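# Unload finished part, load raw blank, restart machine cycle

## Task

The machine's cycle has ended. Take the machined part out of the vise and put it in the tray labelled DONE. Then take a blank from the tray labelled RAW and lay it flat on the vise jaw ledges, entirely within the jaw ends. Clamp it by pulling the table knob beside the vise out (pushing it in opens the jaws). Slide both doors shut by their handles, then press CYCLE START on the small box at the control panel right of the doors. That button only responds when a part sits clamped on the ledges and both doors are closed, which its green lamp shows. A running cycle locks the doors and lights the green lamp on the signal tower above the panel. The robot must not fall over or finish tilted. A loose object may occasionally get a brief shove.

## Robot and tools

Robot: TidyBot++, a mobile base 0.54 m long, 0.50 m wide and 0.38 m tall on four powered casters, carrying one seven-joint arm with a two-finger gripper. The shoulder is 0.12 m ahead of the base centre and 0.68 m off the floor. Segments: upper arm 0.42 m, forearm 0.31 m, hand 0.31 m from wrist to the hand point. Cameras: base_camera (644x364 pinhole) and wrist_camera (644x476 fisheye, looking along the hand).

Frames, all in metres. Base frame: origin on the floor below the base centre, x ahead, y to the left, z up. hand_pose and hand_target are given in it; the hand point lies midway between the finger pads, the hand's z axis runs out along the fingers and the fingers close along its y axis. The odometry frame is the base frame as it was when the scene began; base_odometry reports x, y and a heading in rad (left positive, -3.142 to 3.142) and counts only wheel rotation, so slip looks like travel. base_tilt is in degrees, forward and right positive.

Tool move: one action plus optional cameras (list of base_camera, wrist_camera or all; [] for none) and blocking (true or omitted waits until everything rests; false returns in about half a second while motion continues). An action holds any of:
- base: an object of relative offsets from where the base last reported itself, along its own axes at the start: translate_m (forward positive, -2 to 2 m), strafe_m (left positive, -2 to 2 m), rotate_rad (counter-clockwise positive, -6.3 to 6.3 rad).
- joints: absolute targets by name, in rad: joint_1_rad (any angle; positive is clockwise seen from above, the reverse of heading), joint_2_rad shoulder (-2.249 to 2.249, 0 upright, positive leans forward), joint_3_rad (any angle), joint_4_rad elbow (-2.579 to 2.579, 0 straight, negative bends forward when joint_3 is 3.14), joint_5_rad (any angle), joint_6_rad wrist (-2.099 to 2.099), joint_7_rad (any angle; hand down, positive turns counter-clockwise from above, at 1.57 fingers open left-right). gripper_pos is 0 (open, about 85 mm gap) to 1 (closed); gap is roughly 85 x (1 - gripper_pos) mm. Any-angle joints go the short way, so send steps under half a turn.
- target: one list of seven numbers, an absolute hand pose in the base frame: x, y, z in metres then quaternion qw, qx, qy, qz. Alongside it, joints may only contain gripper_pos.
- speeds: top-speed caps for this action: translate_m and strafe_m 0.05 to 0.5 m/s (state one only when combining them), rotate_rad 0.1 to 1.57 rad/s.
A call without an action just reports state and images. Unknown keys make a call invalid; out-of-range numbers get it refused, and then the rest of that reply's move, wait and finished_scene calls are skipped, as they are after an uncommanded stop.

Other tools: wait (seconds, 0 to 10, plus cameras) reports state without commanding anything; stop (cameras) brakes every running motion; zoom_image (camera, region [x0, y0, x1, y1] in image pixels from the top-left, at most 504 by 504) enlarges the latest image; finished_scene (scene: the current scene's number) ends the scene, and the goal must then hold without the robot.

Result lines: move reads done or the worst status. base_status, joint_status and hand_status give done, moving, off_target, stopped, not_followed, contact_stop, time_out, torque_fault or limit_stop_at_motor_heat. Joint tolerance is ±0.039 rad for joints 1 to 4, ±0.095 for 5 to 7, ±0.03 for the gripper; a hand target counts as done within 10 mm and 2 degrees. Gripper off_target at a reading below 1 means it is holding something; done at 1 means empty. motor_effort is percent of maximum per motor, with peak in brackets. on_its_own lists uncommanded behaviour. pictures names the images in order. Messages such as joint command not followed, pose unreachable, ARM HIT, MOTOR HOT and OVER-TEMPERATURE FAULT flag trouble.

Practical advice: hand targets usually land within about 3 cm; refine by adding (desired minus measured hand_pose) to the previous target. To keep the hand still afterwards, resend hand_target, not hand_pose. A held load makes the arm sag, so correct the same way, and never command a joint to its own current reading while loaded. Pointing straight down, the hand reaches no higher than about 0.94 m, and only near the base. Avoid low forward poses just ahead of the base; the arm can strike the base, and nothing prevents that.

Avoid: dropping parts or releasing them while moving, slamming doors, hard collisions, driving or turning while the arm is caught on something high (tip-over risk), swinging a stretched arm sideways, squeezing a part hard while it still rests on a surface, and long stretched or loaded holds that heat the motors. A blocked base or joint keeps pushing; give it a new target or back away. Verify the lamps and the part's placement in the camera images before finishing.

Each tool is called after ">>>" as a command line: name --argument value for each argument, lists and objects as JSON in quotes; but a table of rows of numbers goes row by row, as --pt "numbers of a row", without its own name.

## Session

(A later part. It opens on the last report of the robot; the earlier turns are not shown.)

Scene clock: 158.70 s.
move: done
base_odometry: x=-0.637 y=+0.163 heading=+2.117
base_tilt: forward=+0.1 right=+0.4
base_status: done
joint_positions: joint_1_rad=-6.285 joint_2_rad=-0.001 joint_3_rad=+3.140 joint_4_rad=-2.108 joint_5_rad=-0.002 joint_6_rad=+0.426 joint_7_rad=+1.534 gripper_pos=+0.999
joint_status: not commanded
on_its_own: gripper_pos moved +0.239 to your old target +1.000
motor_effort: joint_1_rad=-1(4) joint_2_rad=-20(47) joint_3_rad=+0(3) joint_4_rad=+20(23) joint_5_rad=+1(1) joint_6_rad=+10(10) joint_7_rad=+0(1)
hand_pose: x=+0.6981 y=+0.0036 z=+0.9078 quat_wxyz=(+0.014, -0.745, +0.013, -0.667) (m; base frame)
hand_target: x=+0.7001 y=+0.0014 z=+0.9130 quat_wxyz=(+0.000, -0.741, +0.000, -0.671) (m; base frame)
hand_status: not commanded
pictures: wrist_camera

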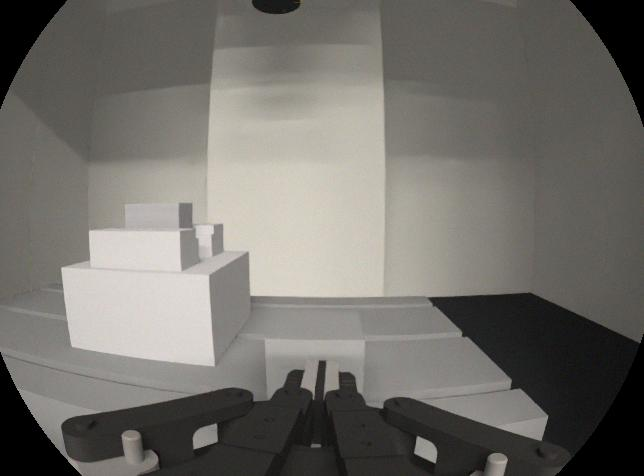

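>>> move --joints '{"gripper_pos":0.4,"joint_4_rad":-2.14}' --cameras '["wrist_camera"]'

>>> zoom_image --camera "wrist_camera" --region '[190, 256, 470, 476]'

>>> zoom_image --camera "wrist_camera" --region '[40, 160, 280, 360]'

Scene clock: 159.67 s.
move: done
base_odometry: x=-0.637 y=+0.163 heading=+2.117
base_tilt: forward=+0.1 right=+0.5
base_status: not commanded
joint_positions: joint_1_rad=-6.285 joint_2_rad=-0.001 joint_3_rad=+3.140 joint_4_rad=-2.132 joint_5_rad=-0.002 joint_6_rad=+0.426 joint_7_rad=+1.534 gripper_pos=+0.400
joint_status: all done
motor_effort: joint_1_rad=+0(1) joint_2_rad=-20(21) joint_3_rad=-1(1) joint_4_rad=+20(21) joint_5_rad=+1(1) joint_6_rad=+8(10) joint_7_rad=+1(1)
hand_pose: x=+0.6934 y=+0.0035 z=+0.8941 quat_wxyz=(+0.014, -0.753, +0.013, -0.658) (m; base frame)
hand_target: x=+0.6921 y=+0.0014 z=+0.8899 quat_wxyz=(+0.000, -0.755, +0.000, -0.656) (m; base frame)
hand_status: not commanded
pictures: wrist_camera

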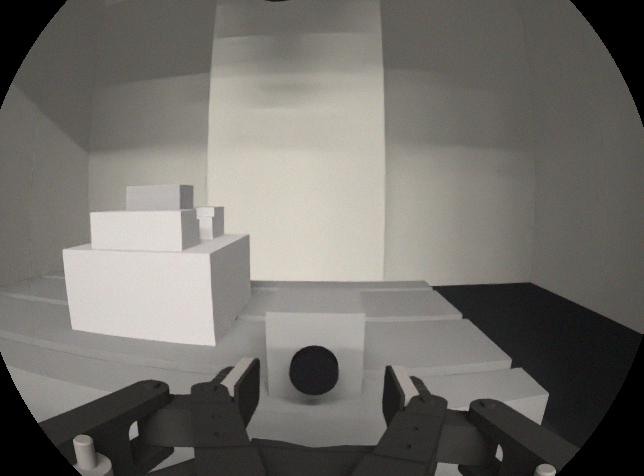

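Scaled by 1.800.

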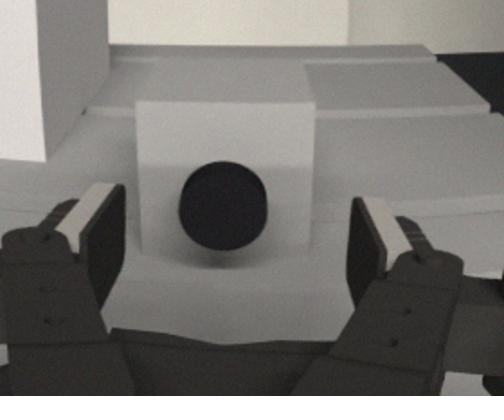

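Scaled by 2.100.

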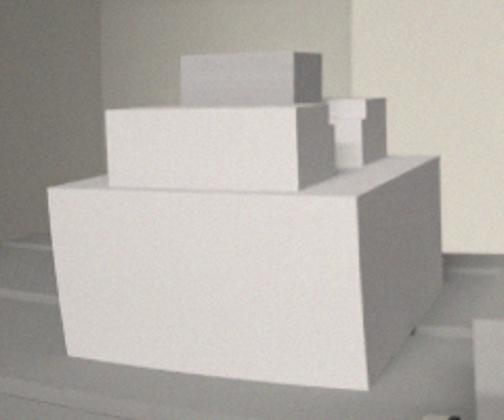

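>>> move --base '{"translate_m":0.073,"strafe_m":-0.003}' --speeds '{"translate_m":0.12}' --cameras '["wrist_camera"]'

>>> zoom_image --camera "wrist_camera" --region '[190, 256, 470, 476]'

Scene clock: 161.50 s.
move: done
base_odometry: x=-0.672 y=+0.227 heading=+2.117
base_tilt: forward=+0.1 right=+0.4
base_status: done
joint_positions: joint_1_rad=-6.285 joint_2_rad=-0.014 joint_3_rad=+3.139 joint_4_rad=-2.148 joint_5_rad=-0.002 joint_6_rad=+0.426 joint_7_rad=+1.534 gripper_pos=+0.400
joint_status: not commanded
motor_effort: joint_1_rad=+0(1) joint_2_rad=-16(20) joint_3_rad=+0(1) joint_4_rad=+20(29) joint_5_rad=+1(1) joint_6_rad=+8(12) joint_7_rad=+1(1)
hand_pose: x=+0.6873 y=+0.0037 z=+0.8924 quat_wxyz=(+0.014, -0.754, +0.013, -0.657) (m; base frame)
hand_target: x=+0.6921 y=+0.0014 z=+0.8899 quat_wxyz=(+0.000, -0.755, +0.000, -0.656) (m; base frame)
hand_status: not commanded
pictures: wrist_camera

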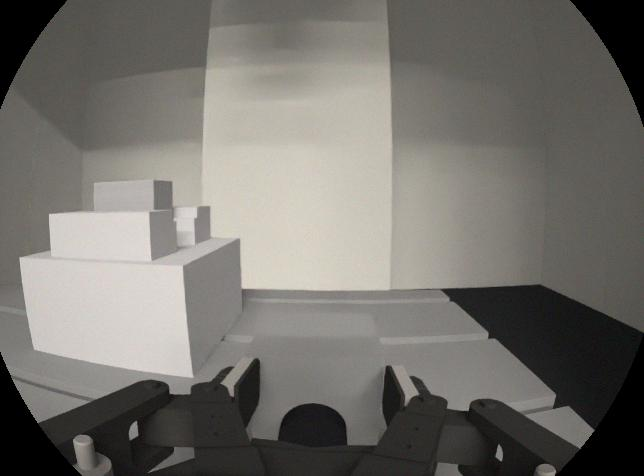

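Scaled by 1.800.

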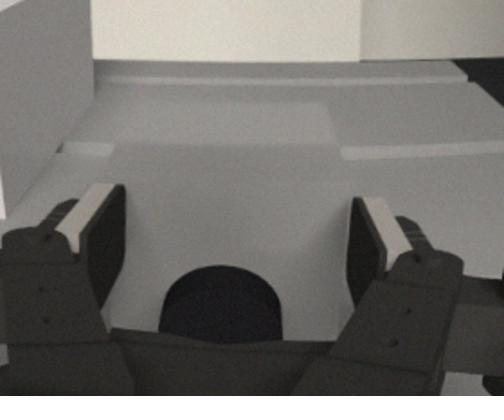

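>>> move --base '{"strafe_m":0.003}' --speeds '{"strafe_m":0.05}' --cameras '[]'

>>> move --joints '{"gripper_pos":1}' --cameras '[]'

>>> move --base '{"translate_m":-0.035}' --speeds '{"translate_m":0.05}' --cameras '[]'

>>> wait --seconds 1 --cameras '["wrist_camera"]'

Scene clock: 162.20 s.
move: done
base_odometry: x=-0.675 y=+0.225 heading=+2.117
base_tilt: forward=+0.1 right=+0.4
base_status: done
joint_positions: joint_1_rad=-6.285 joint_2_rad=-0.013 joint_3_rad=+3.139 joint_4_rad=-2.148 joint_5_rad=-0.002 joint_6_rad=+0.426 joint_7_rad=+1.534 gripper_pos=+0.400
joint_status: not commanded
motor_effort: joint_1_rad=-1(3) joint_2_rad=-15(19) joint_3_rad=+0(2) joint_4_rad=+20(22) joint_5_rad=+1(1) joint_6_rad=+8(9) joint_7_rad=+0(1)
hand_pose: x=+0.6875 y=+0.0036 z=+0.8918 quat_wxyz=(+0.014, -0.754, +0.013, -0.657) (m; base frame)
hand_target: x=+0.6921 y=+0.0014 z=+0.8899 quat_wxyz=(+0.000, -0.755, +0.000, -0.656) (m; base frame)
hand_status: not commanded
pictures: none
No camera images: "cameras" was empty.

Scene clock: 163.07 s.
move: done
base_odometry: x=-0.675 y=+0.225 heading=+2.117
base_tilt: forward=+0.0 right=+0.4
base_status: not commanded
joint_positions: joint_1_rad=-6.287 joint_2_rad=-0.025 joint_3_rad=+3.137 joint_4_rad=-2.149 joint_5_rad=-0.002 joint_6_rad=+0.426 joint_7_rad=+1.534 gripper_pos=+0.999
joint_status: all done
motor_effort: joint_1_rad=+1(6) joint_2_rad=-11(15) joint_3_rad=+1(5) joint_4_rad=+19(25) joint_5_rad=+0(1) joint_6_rad=+7(10) joint_7_rad=+0(1)
hand_pose: x=+0.6846 y=+0.0059 z=+0.8982 quat_wxyz=(+0.015, -0.750, +0.011, -0.661) (m; base frame)
hand_target: x=+0.6921 y=+0.0014 z=+0.8899 quat_wxyz=(+0.000, -0.755, +0.000, -0.656) (m; base frame)
hand_status: not commanded
pictures: none
No camera images: "cameras" was empty.

Scene clock: 164.17 s.
move: done
base_odometry: x=-0.657 y=+0.195 heading=+2.117
base_tilt: forward=+0.1 right=+0.4
base_status: done
joint_positions: joint_1_rad=-6.287 joint_2_rad=-0.004 joint_3_rad=+3.137 joint_4_rad=-2.134 joint_5_rad=-0.002 joint_6_rad=+0.426 joint_7_rad=+1.534 gripper_pos=+0.999
joint_status: not commanded
motor_effort: joint_1_rad=+0(1) joint_2_rad=-20(22) joint_3_rad=-1(1) joint_4_rad=+21(21) joint_5_rad=+1(1) joint_6_rad=+9(10) joint_7_rad=+0(1)
hand_pose: x=+0.6921 y=+0.0058 z=+0.8944 quat_wxyz=(+0.015, -0.753, +0.012, -0.658) (m; base frame)
hand_target: x=+0.6921 y=+0.0014 z=+0.8899 quat_wxyz=(+0.000, -0.755, +0.000, -0.656) (m; base frame)
hand_status: not commanded
pictures: none
No camera images: "cameras" was empty.

Scene clock: 165.17 s.
base_odometry: x=-0.657 y=+0.195 heading=+2.117
base_tilt: forward=+0.1 right=+0.4
base_status: done
joint_positions: joint_1_rad=-6.287 joint_2_rad=-0.004 joint_3_rad=+3.137 joint_4_rad=-2.134 joint_5_rad=-0.002 joint_6_rad=+0.426 joint_7_rad=+1.534 gripper_pos=+0.999
joint_status: not commanded
motor_effort: joint_1_rad=+0(1) joint_2_rad=-20(22) joint_3_rad=-1(1) joint_4_rad=+19(21) joint_5_rad=+1(1) joint_6_rad=+9(10) joint_7_rad=+1(1)
hand_pose: x=+0.6921 y=+0.0058 z=+0.8944 quat_wxyz=(+0.015, -0.753, +0.012, -0.658) (m; base frame)
hand_target: x=+0.6921 y=+0.0014 z=+0.8899 quat_wxyz=(+0.000, -0.755, +0.000, -0.656) (m; base frame)
hand_status: not commanded
wait: 1.00 s; at rest by 0.27 s
pictures: wrist_camera

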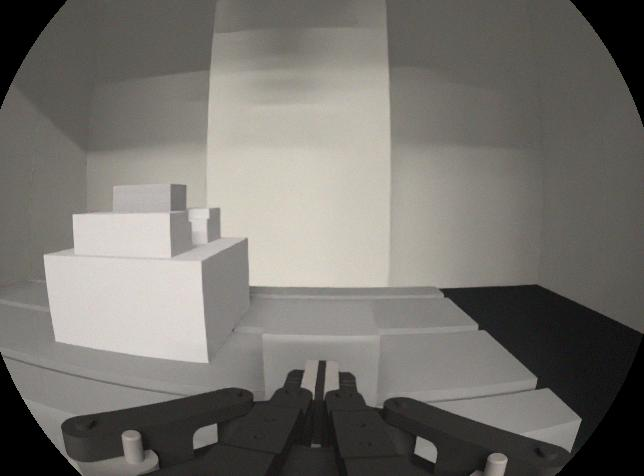

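>>> move --base '{"translate_m":-0.01}' --joints '{"gripper_pos":0.4,"joint_4_rad":-2.165}' --cameras '[]'

>>> move --base '{"translate_m":0.043}' --speeds '{"translate_m":0.12}' --cameras '["wrist_camera"]'

>>> zoom_image --camera "wrist_camera" --region '[190, 256, 470, 476]'

Scene clock: 166.37 s.
move: done
base_odometry: x=-0.652 y=+0.187 heading=+2.117
base_tilt: forward=+0.1 right=+0.4
base_status: done
joint_positions: joint_1_rad=-6.287 joint_2_rad=+0.001 joint_3_rad=+3.137 joint_4_rad=-2.157 joint_5_rad=-0.002 joint_6_rad=+0.426 joint_7_rad=+1.534 gripper_pos=+0.400
joint_status: all done
motor_effort: joint_1_rad=+0(1) joint_2_rad=-20(22) joint_3_rad=-1(1) joint_4_rad=+20(21) joint_5_rad=+1(1) joint_6_rad=+9(10) joint_7_rad=+1(1)
hand_pose: x=+0.6883 y=+0.0058 z=+0.8789 quat_wxyz=(+0.015, -0.761, +0.012, -0.648) (m; base frame)
hand_target: x=+0.6866 y=+0.0014 z=+0.8757 quat_wxyz=(+0.000, -0.763, +0.000, -0.647) (m; base frame)
hand_status: not commanded
pictures: none
No camera images: "cameras" was empty.

Scene clock: 167.30 s.
move: done
base_odometry: x=-0.674 y=+0.223 heading=+2.117
base_tilt: forward=+0.1 right=+0.4
base_status: done
joint_positions: joint_1_rad=-6.287 joint_2_rad=+0.006 joint_3_rad=+3.137 joint_4_rad=-2.157 joint_5_rad=-0.002 joint_6_rad=+0.426 joint_7_rad=+1.534 gripper_pos=+0.400
joint_status: not commanded
motor_effort: joint_1_rad=+0(1) joint_2_rad=-20(22) joint_3_rad=+0(2) joint_4_rad=+19(21) joint_5_rad=+1(1) joint_6_rad=+8(10) joint_7_rad=+0(1)
hand_pose: x=+0.6892 y=+0.0057 z=+0.8757 quat_wxyz=(+0.015, -0.763, +0.012, -0.646) (m; base frame)
hand_target: x=+0.6866 y=+0.0014 z=+0.8757 quat_wxyz=(+0.000, -0.763, +0.000, -0.647) (m; base frame)
hand_status: not commanded
pictures: wrist_camera

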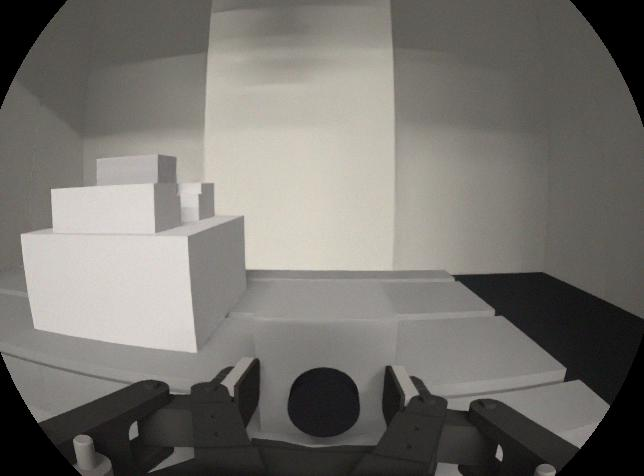

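Scaled by 1.800.

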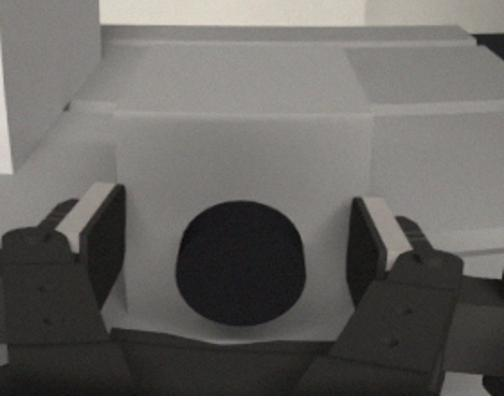

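>>> move --base '{"translate_m":0.003,"strafe_m":-0.001}' --speeds '{"translate_m":0.05}' --cameras '[]'

>>> move --joints '{"gripper_pos":1}' --cameras '["wrist_camera"]'

>>> move --base '{"translate_m":-0.04}' --speeds '{"translate_m":0.05}' --cameras '["wrist_camera"]'

Scene clock: 168.13 s.
move: done
base_odometry: x=-0.675 y=+0.226 heading=+2.117
base_tilt: forward=+0.1 right=+0.4
base_status: done
joint_positions: joint_1_rad=-6.287 joint_2_rad=+0.002 joint_3_rad=+3.137 joint_4_rad=-2.163 joint_5_rad=-0.002 joint_6_rad=+0.426 joint_7_rad=+1.534 gripper_pos=+0.400
joint_status: not commanded
motor_effort: joint_1_rad=+0(3) joint_2_rad=-18(20) joint_3_rad=+0(3) joint_4_rad=+20(24) joint_5_rad=+1(1) joint_6_rad=+9(11) joint_7_rad=+0(1)
hand_pose: x=+0.6871 y=+0.0060 z=+0.8742 quat_wxyz=(+0.015, -0.764, +0.012, -0.645) (m; base frame)
hand_target: x=+0.6866 y=+0.0014 z=+0.8757 quat_wxyz=(+0.000, -0.763, +0.000, -0.647) (m; base frame)
hand_status: not commanded
pictures: none
No camera images: "cameras" was empty.

Scene clock: 169.00 s.
move: off_target
base_odometry: x=-0.675 y=+0.226 heading=+2.117
base_tilt: forward=+0.1 right=+0.4
base_status: not commanded
joint_positions: joint_1_rad=-6.286 joint_2_rad=-0.006 joint_3_rad=+3.138 joint_4_rad=-2.171 joint_5_rad=-0.001 joint_6_rad=+0.426 joint_7_rad=+1.534 gripper_pos=+0.734
joint_status: gripper_pos off_target (ended at +0.734, target +1.000)
motor_effort: joint_1_rad=-2(9) joint_2_rad=-16(18) joint_3_rad=-2(9) joint_4_rad=+22(24) joint_5_rad=+1(4) joint_6_rad=+10(11) joint_7_rad=+0(1)
hand_pose: x=+0.6837 y=+0.0053 z=+0.8747 quat_wxyz=(+0.014, -0.764, +0.012, -0.645) (m; base frame)
hand_target: x=+0.6866 y=+0.0014 z=+0.8757 quat_wxyz=(+0.000, -0.763, +0.000, -0.647) (m; base frame)
hand_status: not commanded
pictures: wrist_camera

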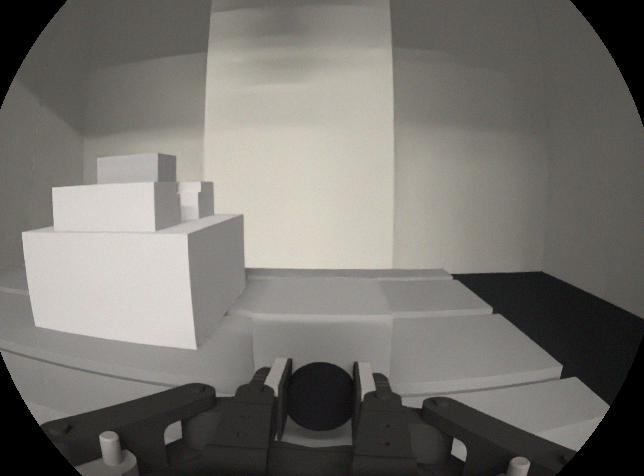

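Scene clock: 170.20 s.
move: done
base_odometry: x=-0.654 y=+0.192 heading=+2.117
base_tilt: forward=+0.1 right=+0.5
base_status: done
joint_positions: joint_1_rad=-6.290 joint_2_rad=+0.077 joint_3_rad=+3.138 joint_4_rad=-2.087 joint_5_rad=-0.001 joint_6_rad=+0.432 joint_7_rad=+1.534 gripper_pos=+0.735
joint_status: not commanded
motor_effort: joint_1_rad=+2(5) joint_2_rad=-35(38) joint_3_rad=+1(4) joint_4_rad=+3(22) joint_5_rad=+0(2) joint_6_rad=+3(8) joint_7_rad=+0(0)
hand_pose: x=+0.7190 y=+0.0074 z=+0.8757 quat_wxyz=(+0.016, -0.762, +0.011, -0.648) (m; base frame)
hand_target: x=+0.6866 y=+0.0014 z=+0.8757 quat_wxyz=(+0.000, -0.763, +0.000, -0.647) (m; base frame)
hand_status: not commanded
pictures: wrist_camera

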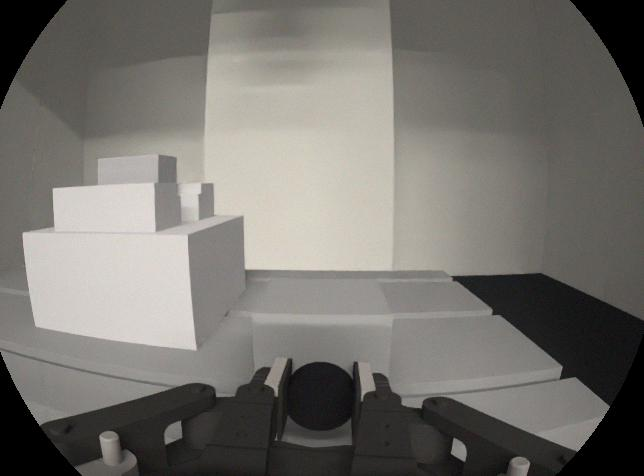

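Gap now 22.5 mm: on the diameter. Pull further.

>>> move --base '{"translate_m":-0.025}' --speeds '{"translate_m":0.05}' --cameras '["wrist_camera"]'

Scene clock: 171.33 s.
move: done
base_odometry: x=-0.641 y=+0.172 heading=+2.117
base_tilt: forward=+0.1 right=+0.4
base_status: done
joint_positions: joint_1_rad=-6.293 joint_2_rad=+0.123 joint_3_rad=+3.138 joint_4_rad=-2.044 joint_5_rad=-0.001 joint_6_rad=+0.445 joint_7_rad=+1.534 gripper_pos=+0.736
joint_status: not commanded
motor_effort: joint_1_rad=+2(4) joint_2_rad=-44(47) joint_3_rad=+1(3) joint_4_rad=-5(8) joint_5_rad=-1(1) joint_6_rad=+0(3) joint_7_rad=+0(1)
hand_pose: x=+0.7383 y=+0.0096 z=+0.8762 quat_wxyz=(+0.017, -0.758, +0.009, -0.652) (m; base frame)
hand_target: x=+0.6866 y=+0.0014 z=+0.8757 quat_wxyz=(+0.000, -0.763, +0.000, -0.647) (m; base frame)
hand_status: not commanded
pictures: wrist_camera

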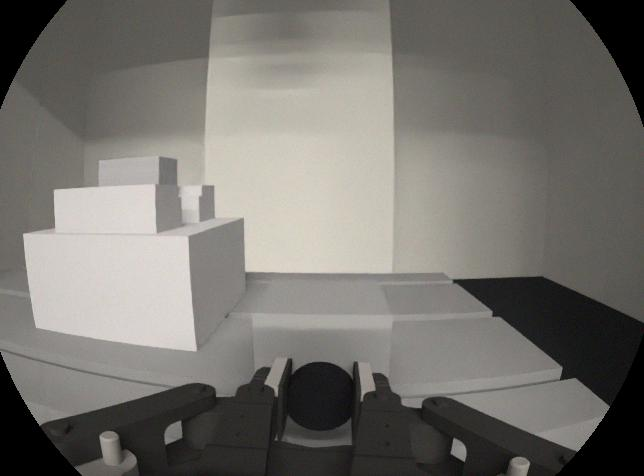

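>>> move --base '{"translate_m":-0.025}' --speeds '{"translate_m":0.05}' --cameras '["wrist_camera"]'

Scene clock: 173.80 s.
move: time_out
base_odometry: x=-0.630 y=+0.153 heading=+2.120
base_tilt: forward=+0.1 right=+0.4
base_status: translate_m time_out (by the wheels' count: -0.022 of -0.025)
joint_positions: joint_1_rad=-6.301 joint_2_rad=+0.156 joint_3_rad=+3.135 joint_4_rad=-2.013 joint_5_rad=-0.001 joint_6_rad=+0.457 joint_7_rad=+1.534 gripper_pos=+0.737
joint_status: not commanded
motor_effort: joint_1_rad=+3(6) joint_2_rad=-49(55) joint_3_rad=+1(4) joint_4_rad=-10(15) joint_5_rad=-1(2) joint_6_rad=+1(3) joint_7_rad=+0(1)
hand_pose: x=+0.7521 y=+0.0164 z=+0.8767 quat_wxyz=(+0.021, -0.755, +0.005, -0.655) (m; base frame)
hand_target: x=+0.6866 y=+0.0014 z=+0.8757 quat_wxyz=(+0.000, -0.763, +0.000, -0.647) (m; base frame)
hand_status: not commanded
pictures: wrist_camera

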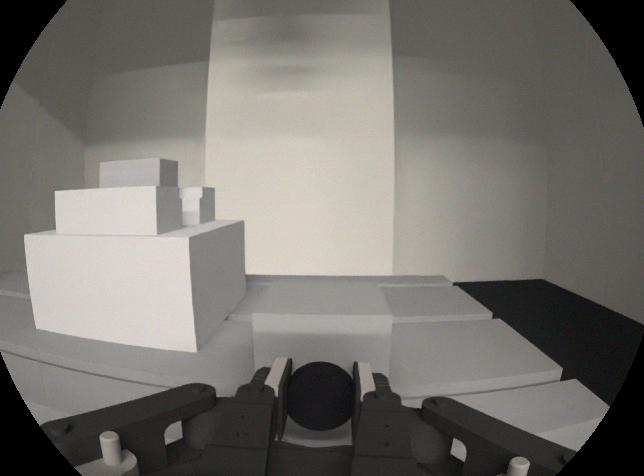

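>>> move --base '{"translate_m":0.06}' --speeds '{"translate_m":0.1}' --cameras '["wrist_camera"]'

>>> zoom_image --camera "wrist_camera" --region '[20, 140, 260, 340]'

Scene clock: 175.73 s.
move: done
base_odometry: x=-0.661 y=+0.204 heading=+2.120
base_tilt: forward=+0.1 right=+0.4
base_status: done
joint_positions: joint_1_rad=-6.295 joint_2_rad=+0.021 joint_3_rad=+3.135 joint_4_rad=-2.158 joint_5_rad=-0.001 joint_6_rad=+0.453 joint_7_rad=+1.534 gripper_pos=+0.737
joint_status: not commanded
motor_effort: joint_1_rad=+1(5) joint_2_rad=-22(52) joint_3_rad=+1(3) joint_4_rad=+19(20) joint_5_rad=+0(1) joint_6_rad=+9(10) joint_7_rad=+0(1)
hand_pose: x=+0.6931 y=+0.0123 z=+0.8750 quat_wxyz=(+0.018, -0.760, +0.007, -0.650) (m; base frame)
hand_target: x=+0.6866 y=+0.0014 z=+0.8757 quat_wxyz=(+0.000, -0.763, +0.000, -0.647) (m; base frame)
hand_status: not commanded
pictures: wrist_camera

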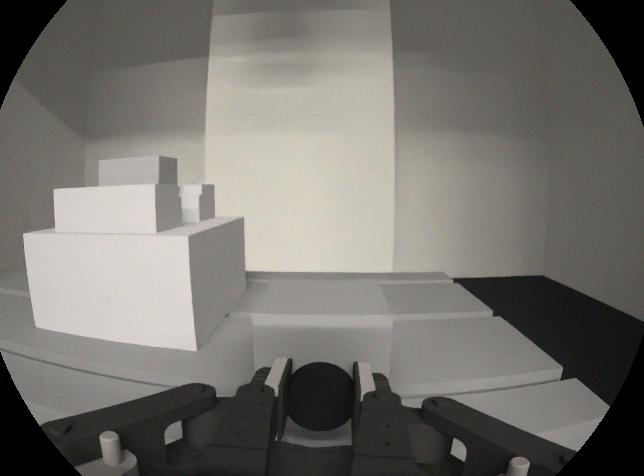

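Scaled by 2.100.

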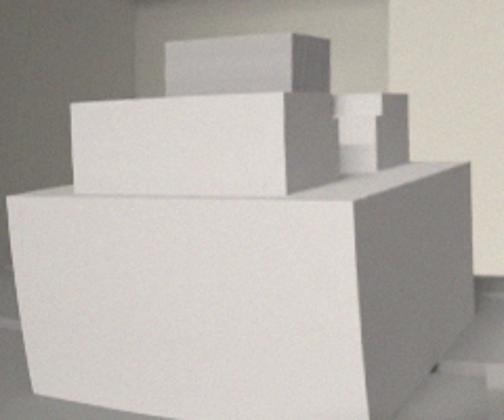

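>>> move --joints '{"gripper_pos":0.4}' --cameras '[]'

>>> move --base '{"translate_m":-0.04}' --cameras '["wrist_camera"]'

>>> zoom_image --camera "wrist_camera" --region '[220, 280, 420, 440]'

Scene clock: 176.90 s.
move: done
base_odometry: x=-0.661 y=+0.204 heading=+2.120
base_tilt: forward=+0.1 right=+0.4
base_status: not commanded
joint_positions: joint_1_rad=-6.292 joint_2_rad=+0.018 joint_3_rad=+3.135 joint_4_rad=-2.158 joint_5_rad=-0.001 joint_6_rad=+0.453 joint_7_rad=+1.534 gripper_pos=+0.400
joint_status: all done
motor_effort: joint_1_rad=+0(1) joint_2_rad=-20(25) joint_3_rad=-1(1) joint_4_rad=+20(20) joint_5_rad=+1(1) joint_6_rad=+9(10) joint_7_rad=+1(1)
hand_pose: x=+0.6927 y=+0.0102 z=+0.8760 quat_wxyz=(+0.017, -0.759, +0.009, -0.651) (m; base frame)
hand_target: x=+0.6866 y=+0.0014 z=+0.8757 quat_wxyz=(+0.000, -0.763, +0.000, -0.647) (m; base frame)
hand_status: not commanded
pictures: none
No camera images: "cameras" was empty.

Scene clock: 177.80 s.
move: done
base_odometry: x=-0.640 y=+0.170 heading=+2.119
base_tilt: forward=+0.1 right=+0.4
base_status: done
joint_positions: joint_1_rad=-6.292 joint_2_rad=+0.010 joint_3_rad=+3.135 joint_4_rad=-2.159 joint_5_rad=-0.001 joint_6_rad=+0.453 joint_7_rad=+1.534 gripper_pos=+0.400
joint_status: not commanded
motor_effort: joint_1_rad=+0(1) joint_2_rad=-20(25) joint_3_rad=-1(1) joint_4_rad=+19(21) joint_5_rad=+1(1) joint_6_rad=+10(10) joint_7_rad=+0(1)
hand_pose: x=+0.6908 y=+0.0098 z=+0.8808 quat_wxyz=(+0.017, -0.756, +0.009, -0.654) (m; base frame)
hand_target: x=+0.6866 y=+0.0014 z=+0.8757 quat_wxyz=(+0.000, -0.763, +0.000, -0.647) (m; base frame)
hand_status: not commanded
pictures: wrist_camera

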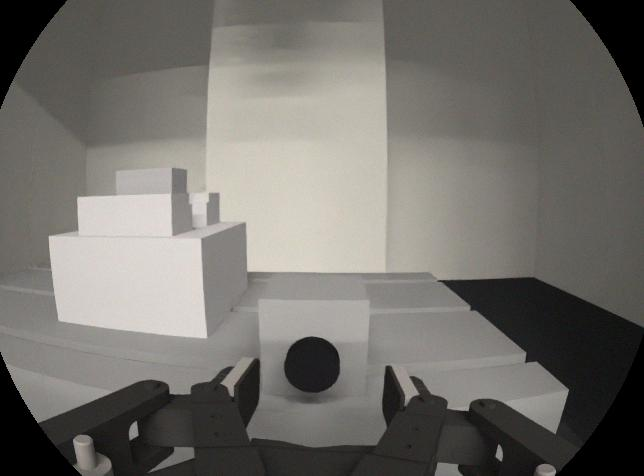

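Scaled by 2.520.

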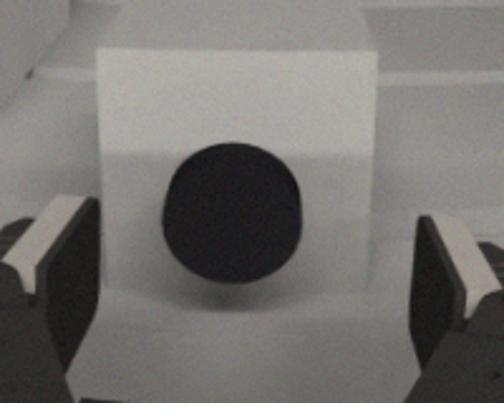

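>>> move --base '{"translate_m":-0.06}' --joints '{"gripper_pos":0}' --cameras '[]'

>>> move --joints '{"joint_1_rad":0,"joint_2_rad":0.206,"joint_4_rad":-0.5,"joint_6_rad":-1.9}' --cameras '[]'

>>> move --base '{"translate_m":0.28,"strafe_m":0.17}' --cameras '["wrist_camera"]'

>>> zoom_image --camera "wrist_camera" --region '[220, 240, 420, 400]'

Scene clock: 179.10 s.
move: done
base_odometry: x=-0.609 y=+0.118 heading=+2.119
base_tilt: forward=+0.1 right=+0.5
base_status: done
joint_positions: joint_1_rad=-6.292 joint_2_rad=+0.005 joint_3_rad=+3.135 joint_4_rad=-2.159 joint_5_rad=-0.001 joint_6_rad=+0.453 joint_7_rad=+1.534 gripper_pos=+0.000
joint_status: all done
motor_effort: joint_1_rad=+0(1) joint_2_rad=-20(23) joint_3_rad=+0(1) joint_4_rad=+19(21) joint_5_rad=+1(1) joint_6_rad=+9(10) joint_7_rad=+1(1)
hand_pose: x=+0.6897 y=+0.0098 z=+0.8833 quat_wxyz=(+0.017, -0.755, +0.009, -0.656) (m; base frame)
hand_target: x=+0.6866 y=+0.0014 z=+0.8757 quat_wxyz=(+0.000, -0.763, +0.000, -0.647) (m; base frame)
hand_status: not commanded
pictures: none
No camera images: "cameras" was empty.

Scene clock: 182.57 s.
move: done
base_odometry: x=-0.609 y=+0.118 heading=+2.119
base_tilt: forward=+0.1 right=+0.4
base_status: not commanded
joint_positions: joint_1_rad=-6.292 joint_2_rad=+0.199 joint_3_rad=+3.135 joint_4_rad=-0.520 joint_5_rad=-0.001 joint_6_rad=-1.855 joint_7_rad=+1.534 gripper_pos=+0.000
joint_status: all done
motor_effort: joint_1_rad=+0(1) joint_2_rad=-22(26) joint_3_rad=-1(1) joint_4_rad=+14(22) joint_5_rad=+1(1) joint_6_rad=+6(10) joint_7_rad=+1(1)
hand_pose: x=+0.5764 y=+0.0080 z=+1.0687 quat_wxyz=(+0.008, -0.960, +0.010, -0.280) (m; base frame)
hand_target: x=+0.5679 y=+0.0014 z=+1.0652 quat_wxyz=(+0.000, -0.964, +0.000, -0.265) (m; base frame)
hand_status: not commanded
pictures: none
No camera images: "cameras" was empty.

Scene clock: 184.47 s.
move: done
base_odometry: x=-0.900 y=+0.268 heading=+2.120
base_tilt: forward=+0.1 right=+0.4
base_status: done
joint_positions: joint_1_rad=-6.288 joint_2_rad=+0.221 joint_3_rad=+3.135 joint_4_rad=-0.517 joint_5_rad=-0.001 joint_6_rad=-1.860 joint_7_rad=+1.534 gripper_pos=+0.000
joint_status: not commanded
motor_effort: joint_1_rad=+0(2) joint_2_rad=-23(26) joint_3_rad=-1(2) joint_4_rad=+14(16) joint_5_rad=+1(2) joint_6_rad=+6(7) joint_7_rad=+1(1)
hand_pose: x=+0.5835 y=+0.0063 z=+1.0585 quat_wxyz=(+0.007, -0.963, +0.012, -0.268) (m; base frame)
hand_target: x=+0.5679 y=+0.0014 z=+1.0652 quat_wxyz=(+0.000, -0.964, +0.000, -0.265) (m; base frame)
hand_status: not commanded
pictures: wrist_camera

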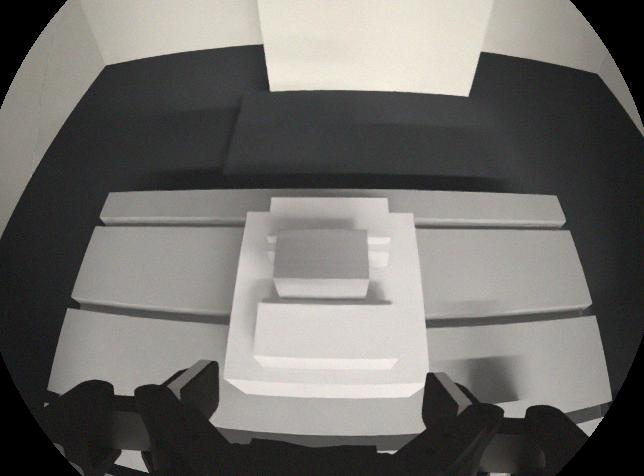

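Scaled by 2.520.

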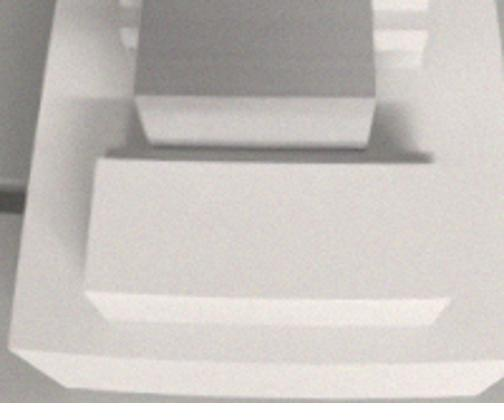

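>>> move --base '{"translate_m":0.06}' --joints '{"joint_2_rad":0.15,"joint_4_rad":-0.5,"joint_6_rad":-1.75}' --cameras '["wrist_camera"]'

>>> zoom_image --camera "wrist_camera" --region '[220, 240, 420, 400]'

Scene clock: 186.83 s.
move: done
base_odometry: x=-0.932 y=+0.319 heading=+2.120
base_tilt: forward=+0.1 right=+0.4
base_status: done
joint_positions: joint_1_rad=-6.288 joint_2_rad=+0.169 joint_3_rad=+3.135 joint_4_rad=-0.512 joint_5_rad=-0.001 joint_6_rad=-1.773 joint_7_rad=+1.534 gripper_pos=+0.000
joint_status: all done
motor_effort: joint_1_rad=+0(1) joint_2_rad=-21(25) joint_3_rad=-1(1) joint_4_rad=+14(16) joint_5_rad=+1(1) joint_6_rad=+5(7) joint_7_rad=+0(1)
hand_pose: x=+0.5851 y=+0.0064 z=+1.1003 quat_wxyz=(+0.009, -0.941, +0.012, -0.337) (m; base frame)
hand_target: x=+0.5824 y=+0.0014 z=+1.1186 quat_wxyz=(+0.000, -0.932, +0.000, -0.362) (m; base frame)
hand_status: not commanded
pictures: wrist_camera

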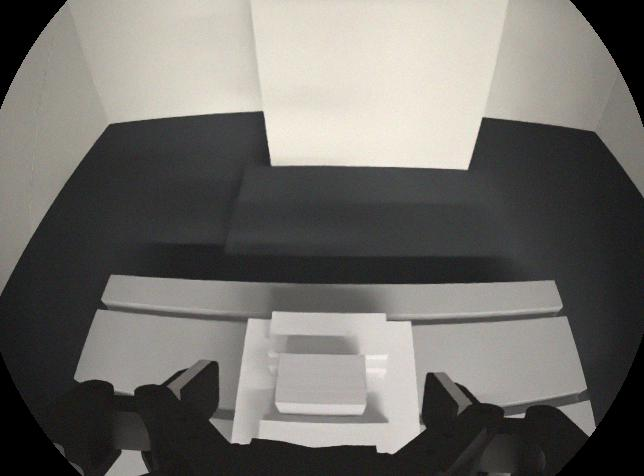

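Scaled by 2.520.

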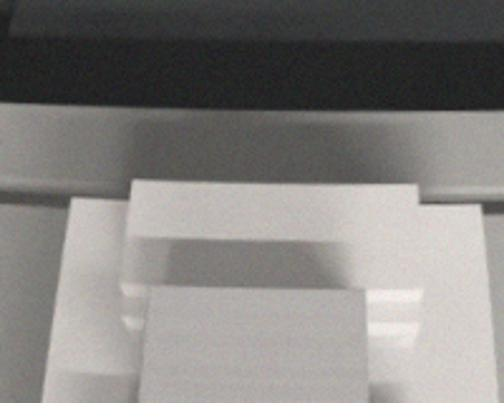

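>>> move --base '{"translate_m":-0.33,"strafe_m":-0.17}' --joints '{"gripper_pos":1}' --cameras '[]'

>>> move --joints '{"joint_1_rad":0,"joint_2_rad":0.01,"joint_4_rad":-2.155,"joint_6_rad":0.48}' --cameras '["wrist_camera"]'

>>> zoom_image --camera "wrist_camera" --region '[220, 250, 420, 410]'

Scene clock: 189.70 s.
move: done
base_odometry: x=-0.614 y=+0.127 heading=+2.120
base_tilt: forward=+0.1 right=+0.5
base_status: done
joint_positions: joint_1_rad=-6.286 joint_2_rad=+0.153 joint_3_rad=+3.135 joint_4_rad=-0.511 joint_5_rad=-0.001 joint_6_rad=-1.773 joint_7_rad=+1.534 gripper_pos=+0.999
joint_status: all done
motor_effort: joint_1_rad=+0(2) joint_2_rad=-20(26) joint_3_rad=+0(1) joint_4_rad=+14(15) joint_5_rad=+1(2) joint_6_rad=+6(8) joint_7_rad=+0(1)
hand_pose: x=+0.5786 y=+0.0054 z=+1.1077 quat_wxyz=(+0.009, -0.939, +0.013, -0.345) (m; base frame)
hand_target: x=+0.5824 y=+0.0014 z=+1.1186 quat_wxyz=(+0.000, -0.932, +0.000, -0.362) (m; base frame)
hand_status: not commanded
pictures: none
No camera images: "cameras" was empty.

Scene clock: 193.10 s.
move: done
base_odometry: x=-0.614 y=+0.127 heading=+2.120
base_tilt: forward=+0.0 right=+0.5
base_status: not commanded
joint_positions: joint_1_rad=-6.286 joint_2_rad=+0.039 joint_3_rad=+3.135 joint_4_rad=-2.138 joint_5_rad=-0.001 joint_6_rad=+0.426 joint_7_rad=+1.534 gripper_pos=+0.999
joint_status: all done
motor_effort: joint_1_rad=+0(1) joint_2_rad=-21(27) joint_3_rad=-1(1) joint_4_rad=+20(22) joint_5_rad=+1(1) joint_6_rad=+9(10) joint_7_rad=+1(1)
hand_pose: x=+0.6999 y=+0.0065 z=+0.8680 quat_wxyz=(+0.015, -0.767, +0.011, -0.641) (m; base frame)
hand_target: x=+0.6930 y=+0.0014 z=+0.8911 quat_wxyz=(+0.000, -0.746, +0.000, -0.666) (m; base frame)
hand_status: not commanded
pictures: wrist_camera

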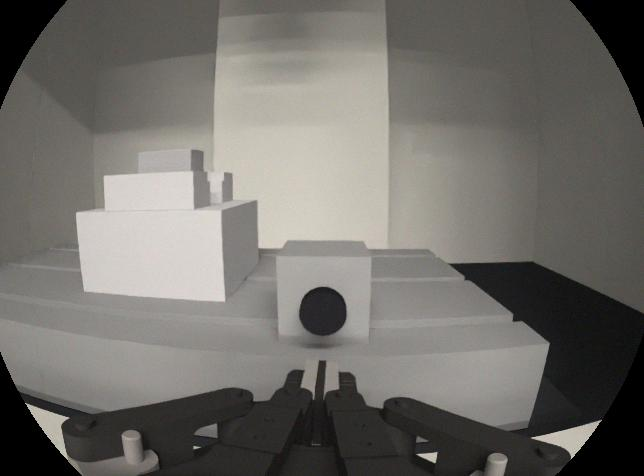

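Scaled by 2.520.

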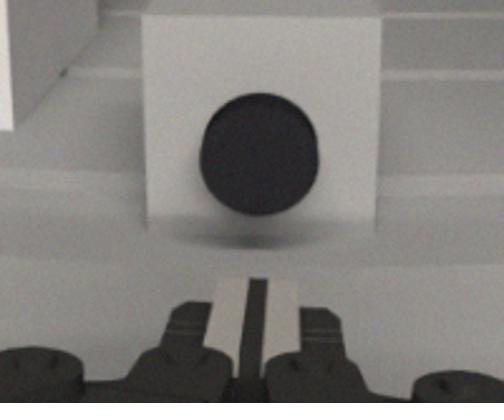

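>>> move --base '{"translate_m":0.055,"strafe_m":-0.002}' --speeds '{"translate_m":0.15}' --joints '{"joint_4_rad":-2.14}' --cameras '["wrist_camera"]'

>>> zoom_image --camera "wrist_camera" --region '[220, 270, 420, 430]'

Scene clock: 194.73 s.
move: done
base_odometry: x=-0.641 y=+0.175 heading=+2.120
base_tilt: forward=+0.1 right=+0.4
base_status: done
joint_positions: joint_1_rad=-6.286 joint_2_rad=+0.028 joint_3_rad=+3.135 joint_4_rad=-2.138 joint_5_rad=-0.001 joint_6_rad=+0.431 joint_7_rad=+1.534 gripper_pos=+0.999
joint_status: all done
motor_effort: joint_1_rad=+0(1) joint_2_rad=-21(24) joint_3_rad=+0(1) joint_4_rad=+19(21) joint_5_rad=+1(1) joint_6_rad=+9(10) joint_7_rad=+0(1)
hand_pose: x=+0.6981 y=+0.0065 z=+0.8755 quat_wxyz=(+0.015, -0.763, +0.011, -0.647) (m; base frame)
hand_target: x=+0.6961 y=+0.0014 z=+0.8996 quat_wxyz=(+0.000, -0.741, +0.000, -0.671) (m; base frame)
hand_status: not commanded
pictures: wrist_camera

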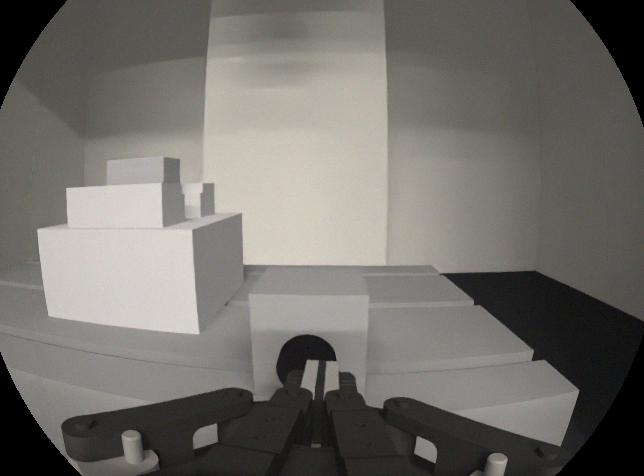

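Scaled by 2.520.

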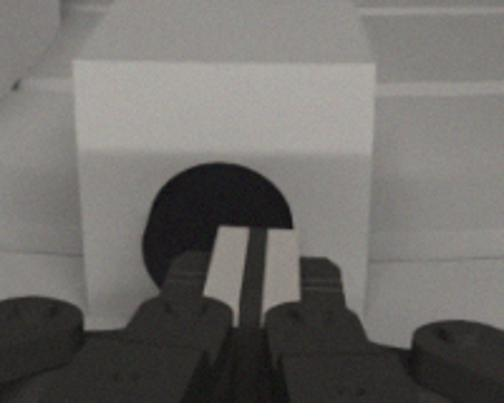

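>>> move --base '{"translate_m":0.02,"strafe_m":0.004}' --speeds '{"translate_m":0.1}' --cameras '["wrist_camera"]'

>>> move --base '{"translate_m":0.02}' --speeds '{"translate_m":0.1}' --cameras '["wrist_camera"]'

Scene clock: 195.60 s.
move: done
base_odometry: x=-0.655 y=+0.190 heading=+2.120
base_tilt: forward=+0.1 right=+0.4
base_status: done
joint_positions: joint_1_rad=-6.285 joint_2_rad=+0.017 joint_3_rad=+3.137 joint_4_rad=-2.145 joint_5_rad=-0.001 joint_6_rad=+0.432 joint_7_rad=+1.534 gripper_pos=+0.999
joint_status: not commanded
motor_effort: joint_1_rad=+0(3) joint_2_rad=-20(21) joint_3_rad=-1(3) joint_4_rad=+20(26) joint_5_rad=+1(2) joint_6_rad=+9(11) joint_7_rad=+0(1)
hand_pose: x=+0.6945 y=+0.0045 z=+0.8777 quat_wxyz=(+0.014, -0.761, +0.012, -0.648) (m; base frame)
hand_target: x=+0.6961 y=+0.0014 z=+0.8996 quat_wxyz=(+0.000, -0.741, +0.000, -0.671) (m; base frame)
hand_status: not commanded
pictures: wrist_camera

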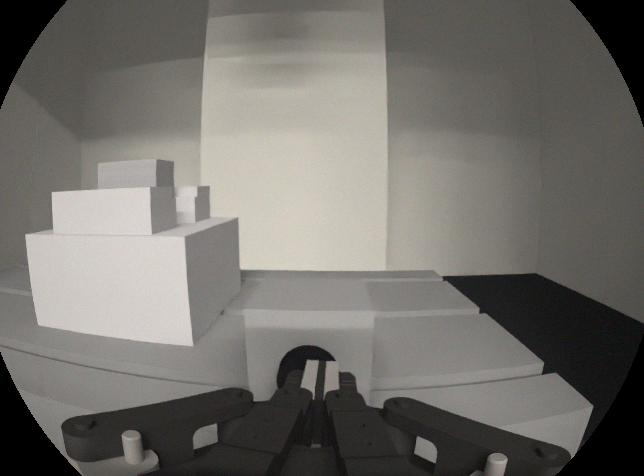

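Scene clock: 196.33 s.
move: done
base_odometry: x=-0.666 y=+0.207 heading=+2.120
base_tilt: forward=+0.1 right=+0.4
base_status: done
joint_positions: joint_1_rad=-6.284 joint_2_rad=-0.025 joint_3_rad=+3.138 joint_4_rad=-2.188 joint_5_rad=-0.001 joint_6_rad=+0.432 joint_7_rad=+1.534 gripper_pos=+0.999
joint_status: not commanded
motor_effort: joint_1_rad=+0(2) joint_2_rad=-12(20) joint_3_rad=+0(2) joint_4_rad=+28(32) joint_5_rad=+1(2) joint_6_rad=+12(13) joint_7_rad=+0(1)
hand_pose: x=+0.6767 y=+0.0039 z=+0.8773 quat_wxyz=(+0.014, -0.761, +0.013, -0.648) (m; base frame)
hand_target: x=+0.6961 y=+0.0014 z=+0.8996 quat_wxyz=(+0.000, -0.741, +0.000, -0.671) (m; base frame)
hand_status: not commanded
pictures: wrist_camera

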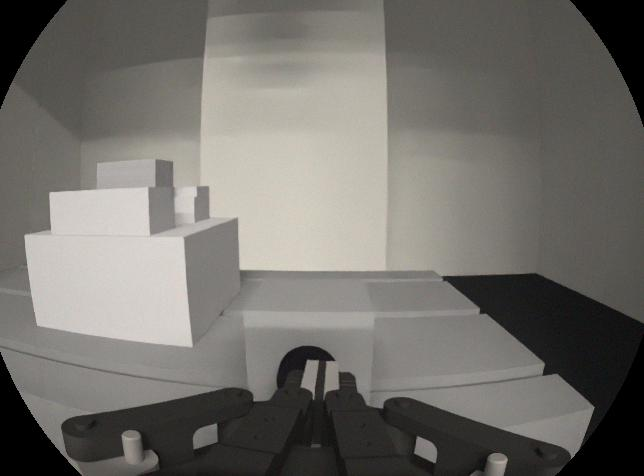

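>>> move --base '{"translate_m":0.04}' --speeds '{"translate_m":0.1}' --cameras '["wrist_camera"]'

Scene clock: 197.43 s.
move: done
base_odometry: x=-0.686 y=+0.240 heading=+2.120
base_tilt: forward=+0.0 right=+0.4
base_status: done
joint_positions: joint_1_rad=-6.283 joint_2_rad=-0.114 joint_3_rad=+3.138 joint_4_rad=-2.275 joint_5_rad=-0.001 joint_6_rad=+0.432 joint_7_rad=+1.534 gripper_pos=+0.999
joint_status: not commanded
motor_effort: joint_1_rad=-2(2) joint_2_rad=+7(12) joint_3_rad=-1(1) joint_4_rad=+45(48) joint_5_rad=+1(2) joint_6_rad=+15(18) joint_7_rad=+0(1)
hand_pose: x=+0.6397 y=+0.0036 z=+0.8763 quat_wxyz=(+0.013, -0.760, +0.013, -0.649) (m; base frame)
hand_target: x=+0.6961 y=+0.0014 z=+0.8996 quat_wxyz=(+0.000, -0.741, +0.000, -0.671) (m; base frame)
hand_status: not commanded
pictures: wrist_camera

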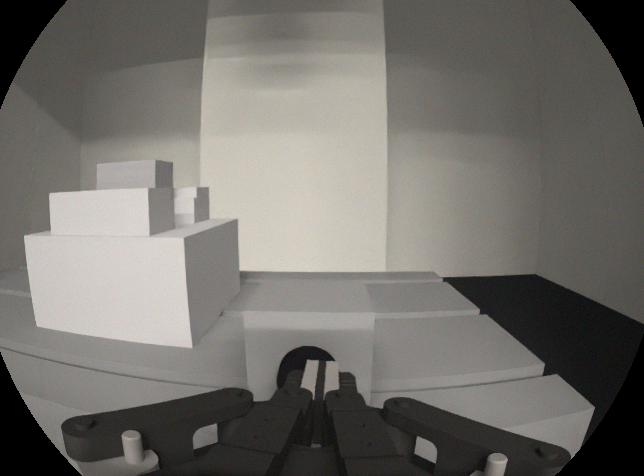

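>>> move --base '{"translate_m":-0.15}' --joints '{"gripper_pos":0}' --cameras '[]'

>>> move --joints '{"joint_1_rad":0,"joint_2_rad":0.206,"joint_4_rad":-0.5,"joint_6_rad":-1.85}' --cameras '[]'

>>> move --base '{"translate_m":0.34,"strafe_m":0.169}' --cameras '["wrist_camera"]'

Scene clock: 200.93 s.
move: done
base_odometry: x=-0.608 y=+0.112 heading=+2.119
base_tilt: forward=+0.1 right=+0.4
base_status: done
joint_positions: joint_1_rad=-6.283 joint_2_rad=+0.019 joint_3_rad=+3.143 joint_4_rad=-2.140 joint_5_rad=-0.001 joint_6_rad=+0.452 joint_7_rad=+1.534 gripper_pos=+0.000
joint_status: all done
motor_effort: joint_1_rad=+0(5) joint_2_rad=-21(25) joint_3_rad=+0(5) joint_4_rad=+19(43) joint_5_rad=+1(3) joint_6_rad=+9(16) joint_7_rad=+1(1)
hand_pose: x=+0.6971 y=+0.0002 z=+0.8860 quat_wxyz=(+0.012, -0.753, +0.015, -0.657) (m; base frame)
hand_target: x=+0.6961 y=+0.0014 z=+0.8996 quat_wxyz=(+0.000, -0.741, +0.000, -0.671) (m; base frame)
hand_status: not commanded
pictures: none
No camera images: "cameras" was empty.

Scene clock: 204.37 s.
move: done
base_odometry: x=-0.608 y=+0.112 heading=+2.119
base_tilt: forward=+0.1 right=+0.4
base_status: not commanded
joint_positions: joint_1_rad=-6.283 joint_2_rad=+0.199 joint_3_rad=+3.143 joint_4_rad=-0.520 joint_5_rad=-0.001 joint_6_rad=-1.805 joint_7_rad=+1.534 gripper_pos=+0.000
joint_status: all done
motor_effort: joint_1_rad=+0(1) joint_2_rad=-22(27) joint_3_rad=-1(1) joint_4_rad=+14(23) joint_5_rad=+1(1) joint_6_rad=+5(10) joint_7_rad=+0(1)
hand_pose: x=+0.5896 y=+0.0009 z=+1.0773 quat_wxyz=(+0.006, -0.952, +0.018, -0.304) (m; base frame)
hand_target: x=+0.5811 y=+0.0013 z=+1.0735 quat_wxyz=(+0.000, -0.957, +0.000, -0.289) (m; base frame)
hand_status: not commanded
pictures: none
No camera images: "cameras" was empty.

Scene clock: 206.37 s.
move: done
base_odometry: x=-0.929 y=+0.314 heading=+2.120
base_tilt: forward=+0.1 right=+0.4
base_status: done
joint_positions: joint_1_rad=-6.283 joint_2_rad=+0.223 joint_3_rad=+3.143 joint_4_rad=-0.517 joint_5_rad=-0.001 joint_6_rad=-1.811 joint_7_rad=+1.534 gripper_pos=+0.000
joint_status: not commanded
motor_effort: joint_1_rad=+0(3) joint_2_rad=-24(27) joint_3_rad=-1(2) joint_4_rad=+15(16) joint_5_rad=+1(2) joint_6_rad=+5(7) joint_7_rad=+0(1)
hand_pose: x=+0.5973 y=+0.0011 z=+1.0661 quat_wxyz=(+0.005, -0.956, +0.018, -0.291) (m; base frame)
hand_target: x=+0.5811 y=+0.0013 z=+1.0735 quat_wxyz=(+0.000, -0.957, +0.000, -0.289) (m; base frame)
hand_status: not commanded
pictures: wrist_camera

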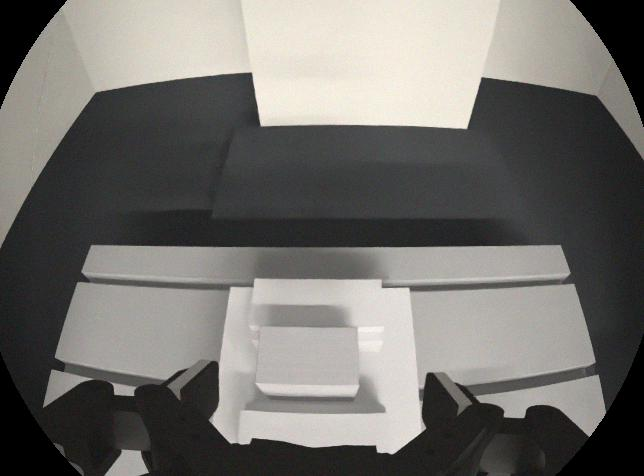

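>>> move --base '{"translate_m":0.012,"strafe_m":0.009}' --joints '{"joint_2_rad":0.245,"joint_4_rad":-0.6,"joint_6_rad":-1.75}' --cameras '["wrist_camera"]'

Scene clock: 207.60 s.
move: done
base_odometry: x=-0.943 y=+0.319 heading=+2.120
base_tilt: forward=+0.1 right=+0.4
base_status: done
joint_positions: joint_1_rad=-6.284 joint_2_rad=+0.254 joint_3_rad=+3.143 joint_4_rad=-0.589 joint_5_rad=-0.001 joint_6_rad=-1.783 joint_7_rad=+1.534 gripper_pos=+0.000
joint_status: all done
motor_effort: joint_1_rad=+0(2) joint_2_rad=-25(28) joint_3_rad=-1(2) joint_4_rad=+15(17) joint_5_rad=+1(2) joint_6_rad=+5(7) joint_7_rad=+0(1)
hand_pose: x=+0.6131 y=+0.0017 z=+1.0272 quat_wxyz=(+0.005, -0.967, +0.018, -0.255) (m; base frame)
hand_target: x=+0.6180 y=+0.0013 z=+1.0327 quat_wxyz=(+0.000, -0.963, +0.000, -0.270) (m; base frame)
hand_status: not commanded
pictures: wrist_camera

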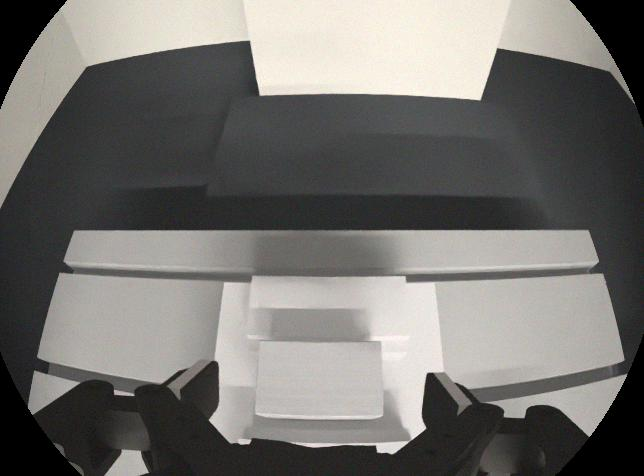

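>>> move --base '{"translate_m":0.003}' --joints '{"joint_2_rad":0.18,"joint_4_rad":-0.83,"joint_6_rad":-1.58}' --cameras '["wrist_camera"]'

Scene clock: 209.17 s.
move: done
base_odometry: x=-0.945 y=+0.322 heading=+2.120
base_tilt: forward=+0.1 right=+0.4
base_status: done
joint_positions: joint_1_rad=-6.284 joint_2_rad=+0.211 joint_3_rad=+3.143 joint_4_rad=-0.813 joint_5_rad=-0.001 joint_6_rad=-1.631 joint_7_rad=+1.534 gripper_pos=+0.000
joint_status: all done
motor_effort: joint_1_rad=+0(2) joint_2_rad=-25(28) joint_3_rad=-1(2) joint_4_rad=+18(18) joint_5_rad=+1(2) joint_6_rad=+4(6) joint_7_rad=+0(1)
hand_pose: x=+0.6212 y=+0.0017 z=+0.9814 quat_wxyz=(+0.005, -0.970, +0.018, -0.241) (m; base frame)
hand_target: x=+0.6237 y=+0.0013 z=+0.9978 quat_wxyz=(+0.000, -0.962, +0.000, -0.272) (m; base frame)
hand_status: not commanded
pictures: wrist_camera

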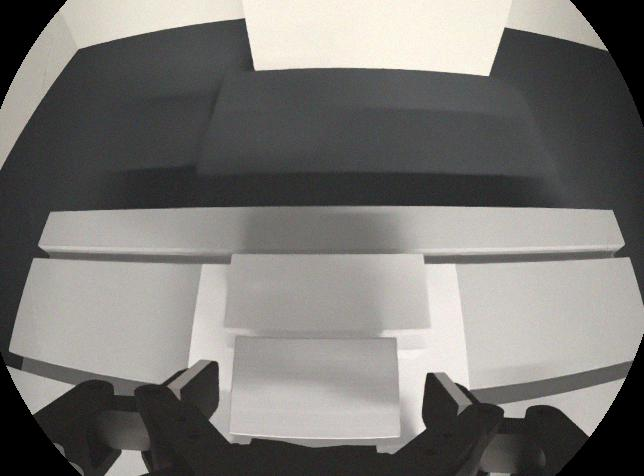

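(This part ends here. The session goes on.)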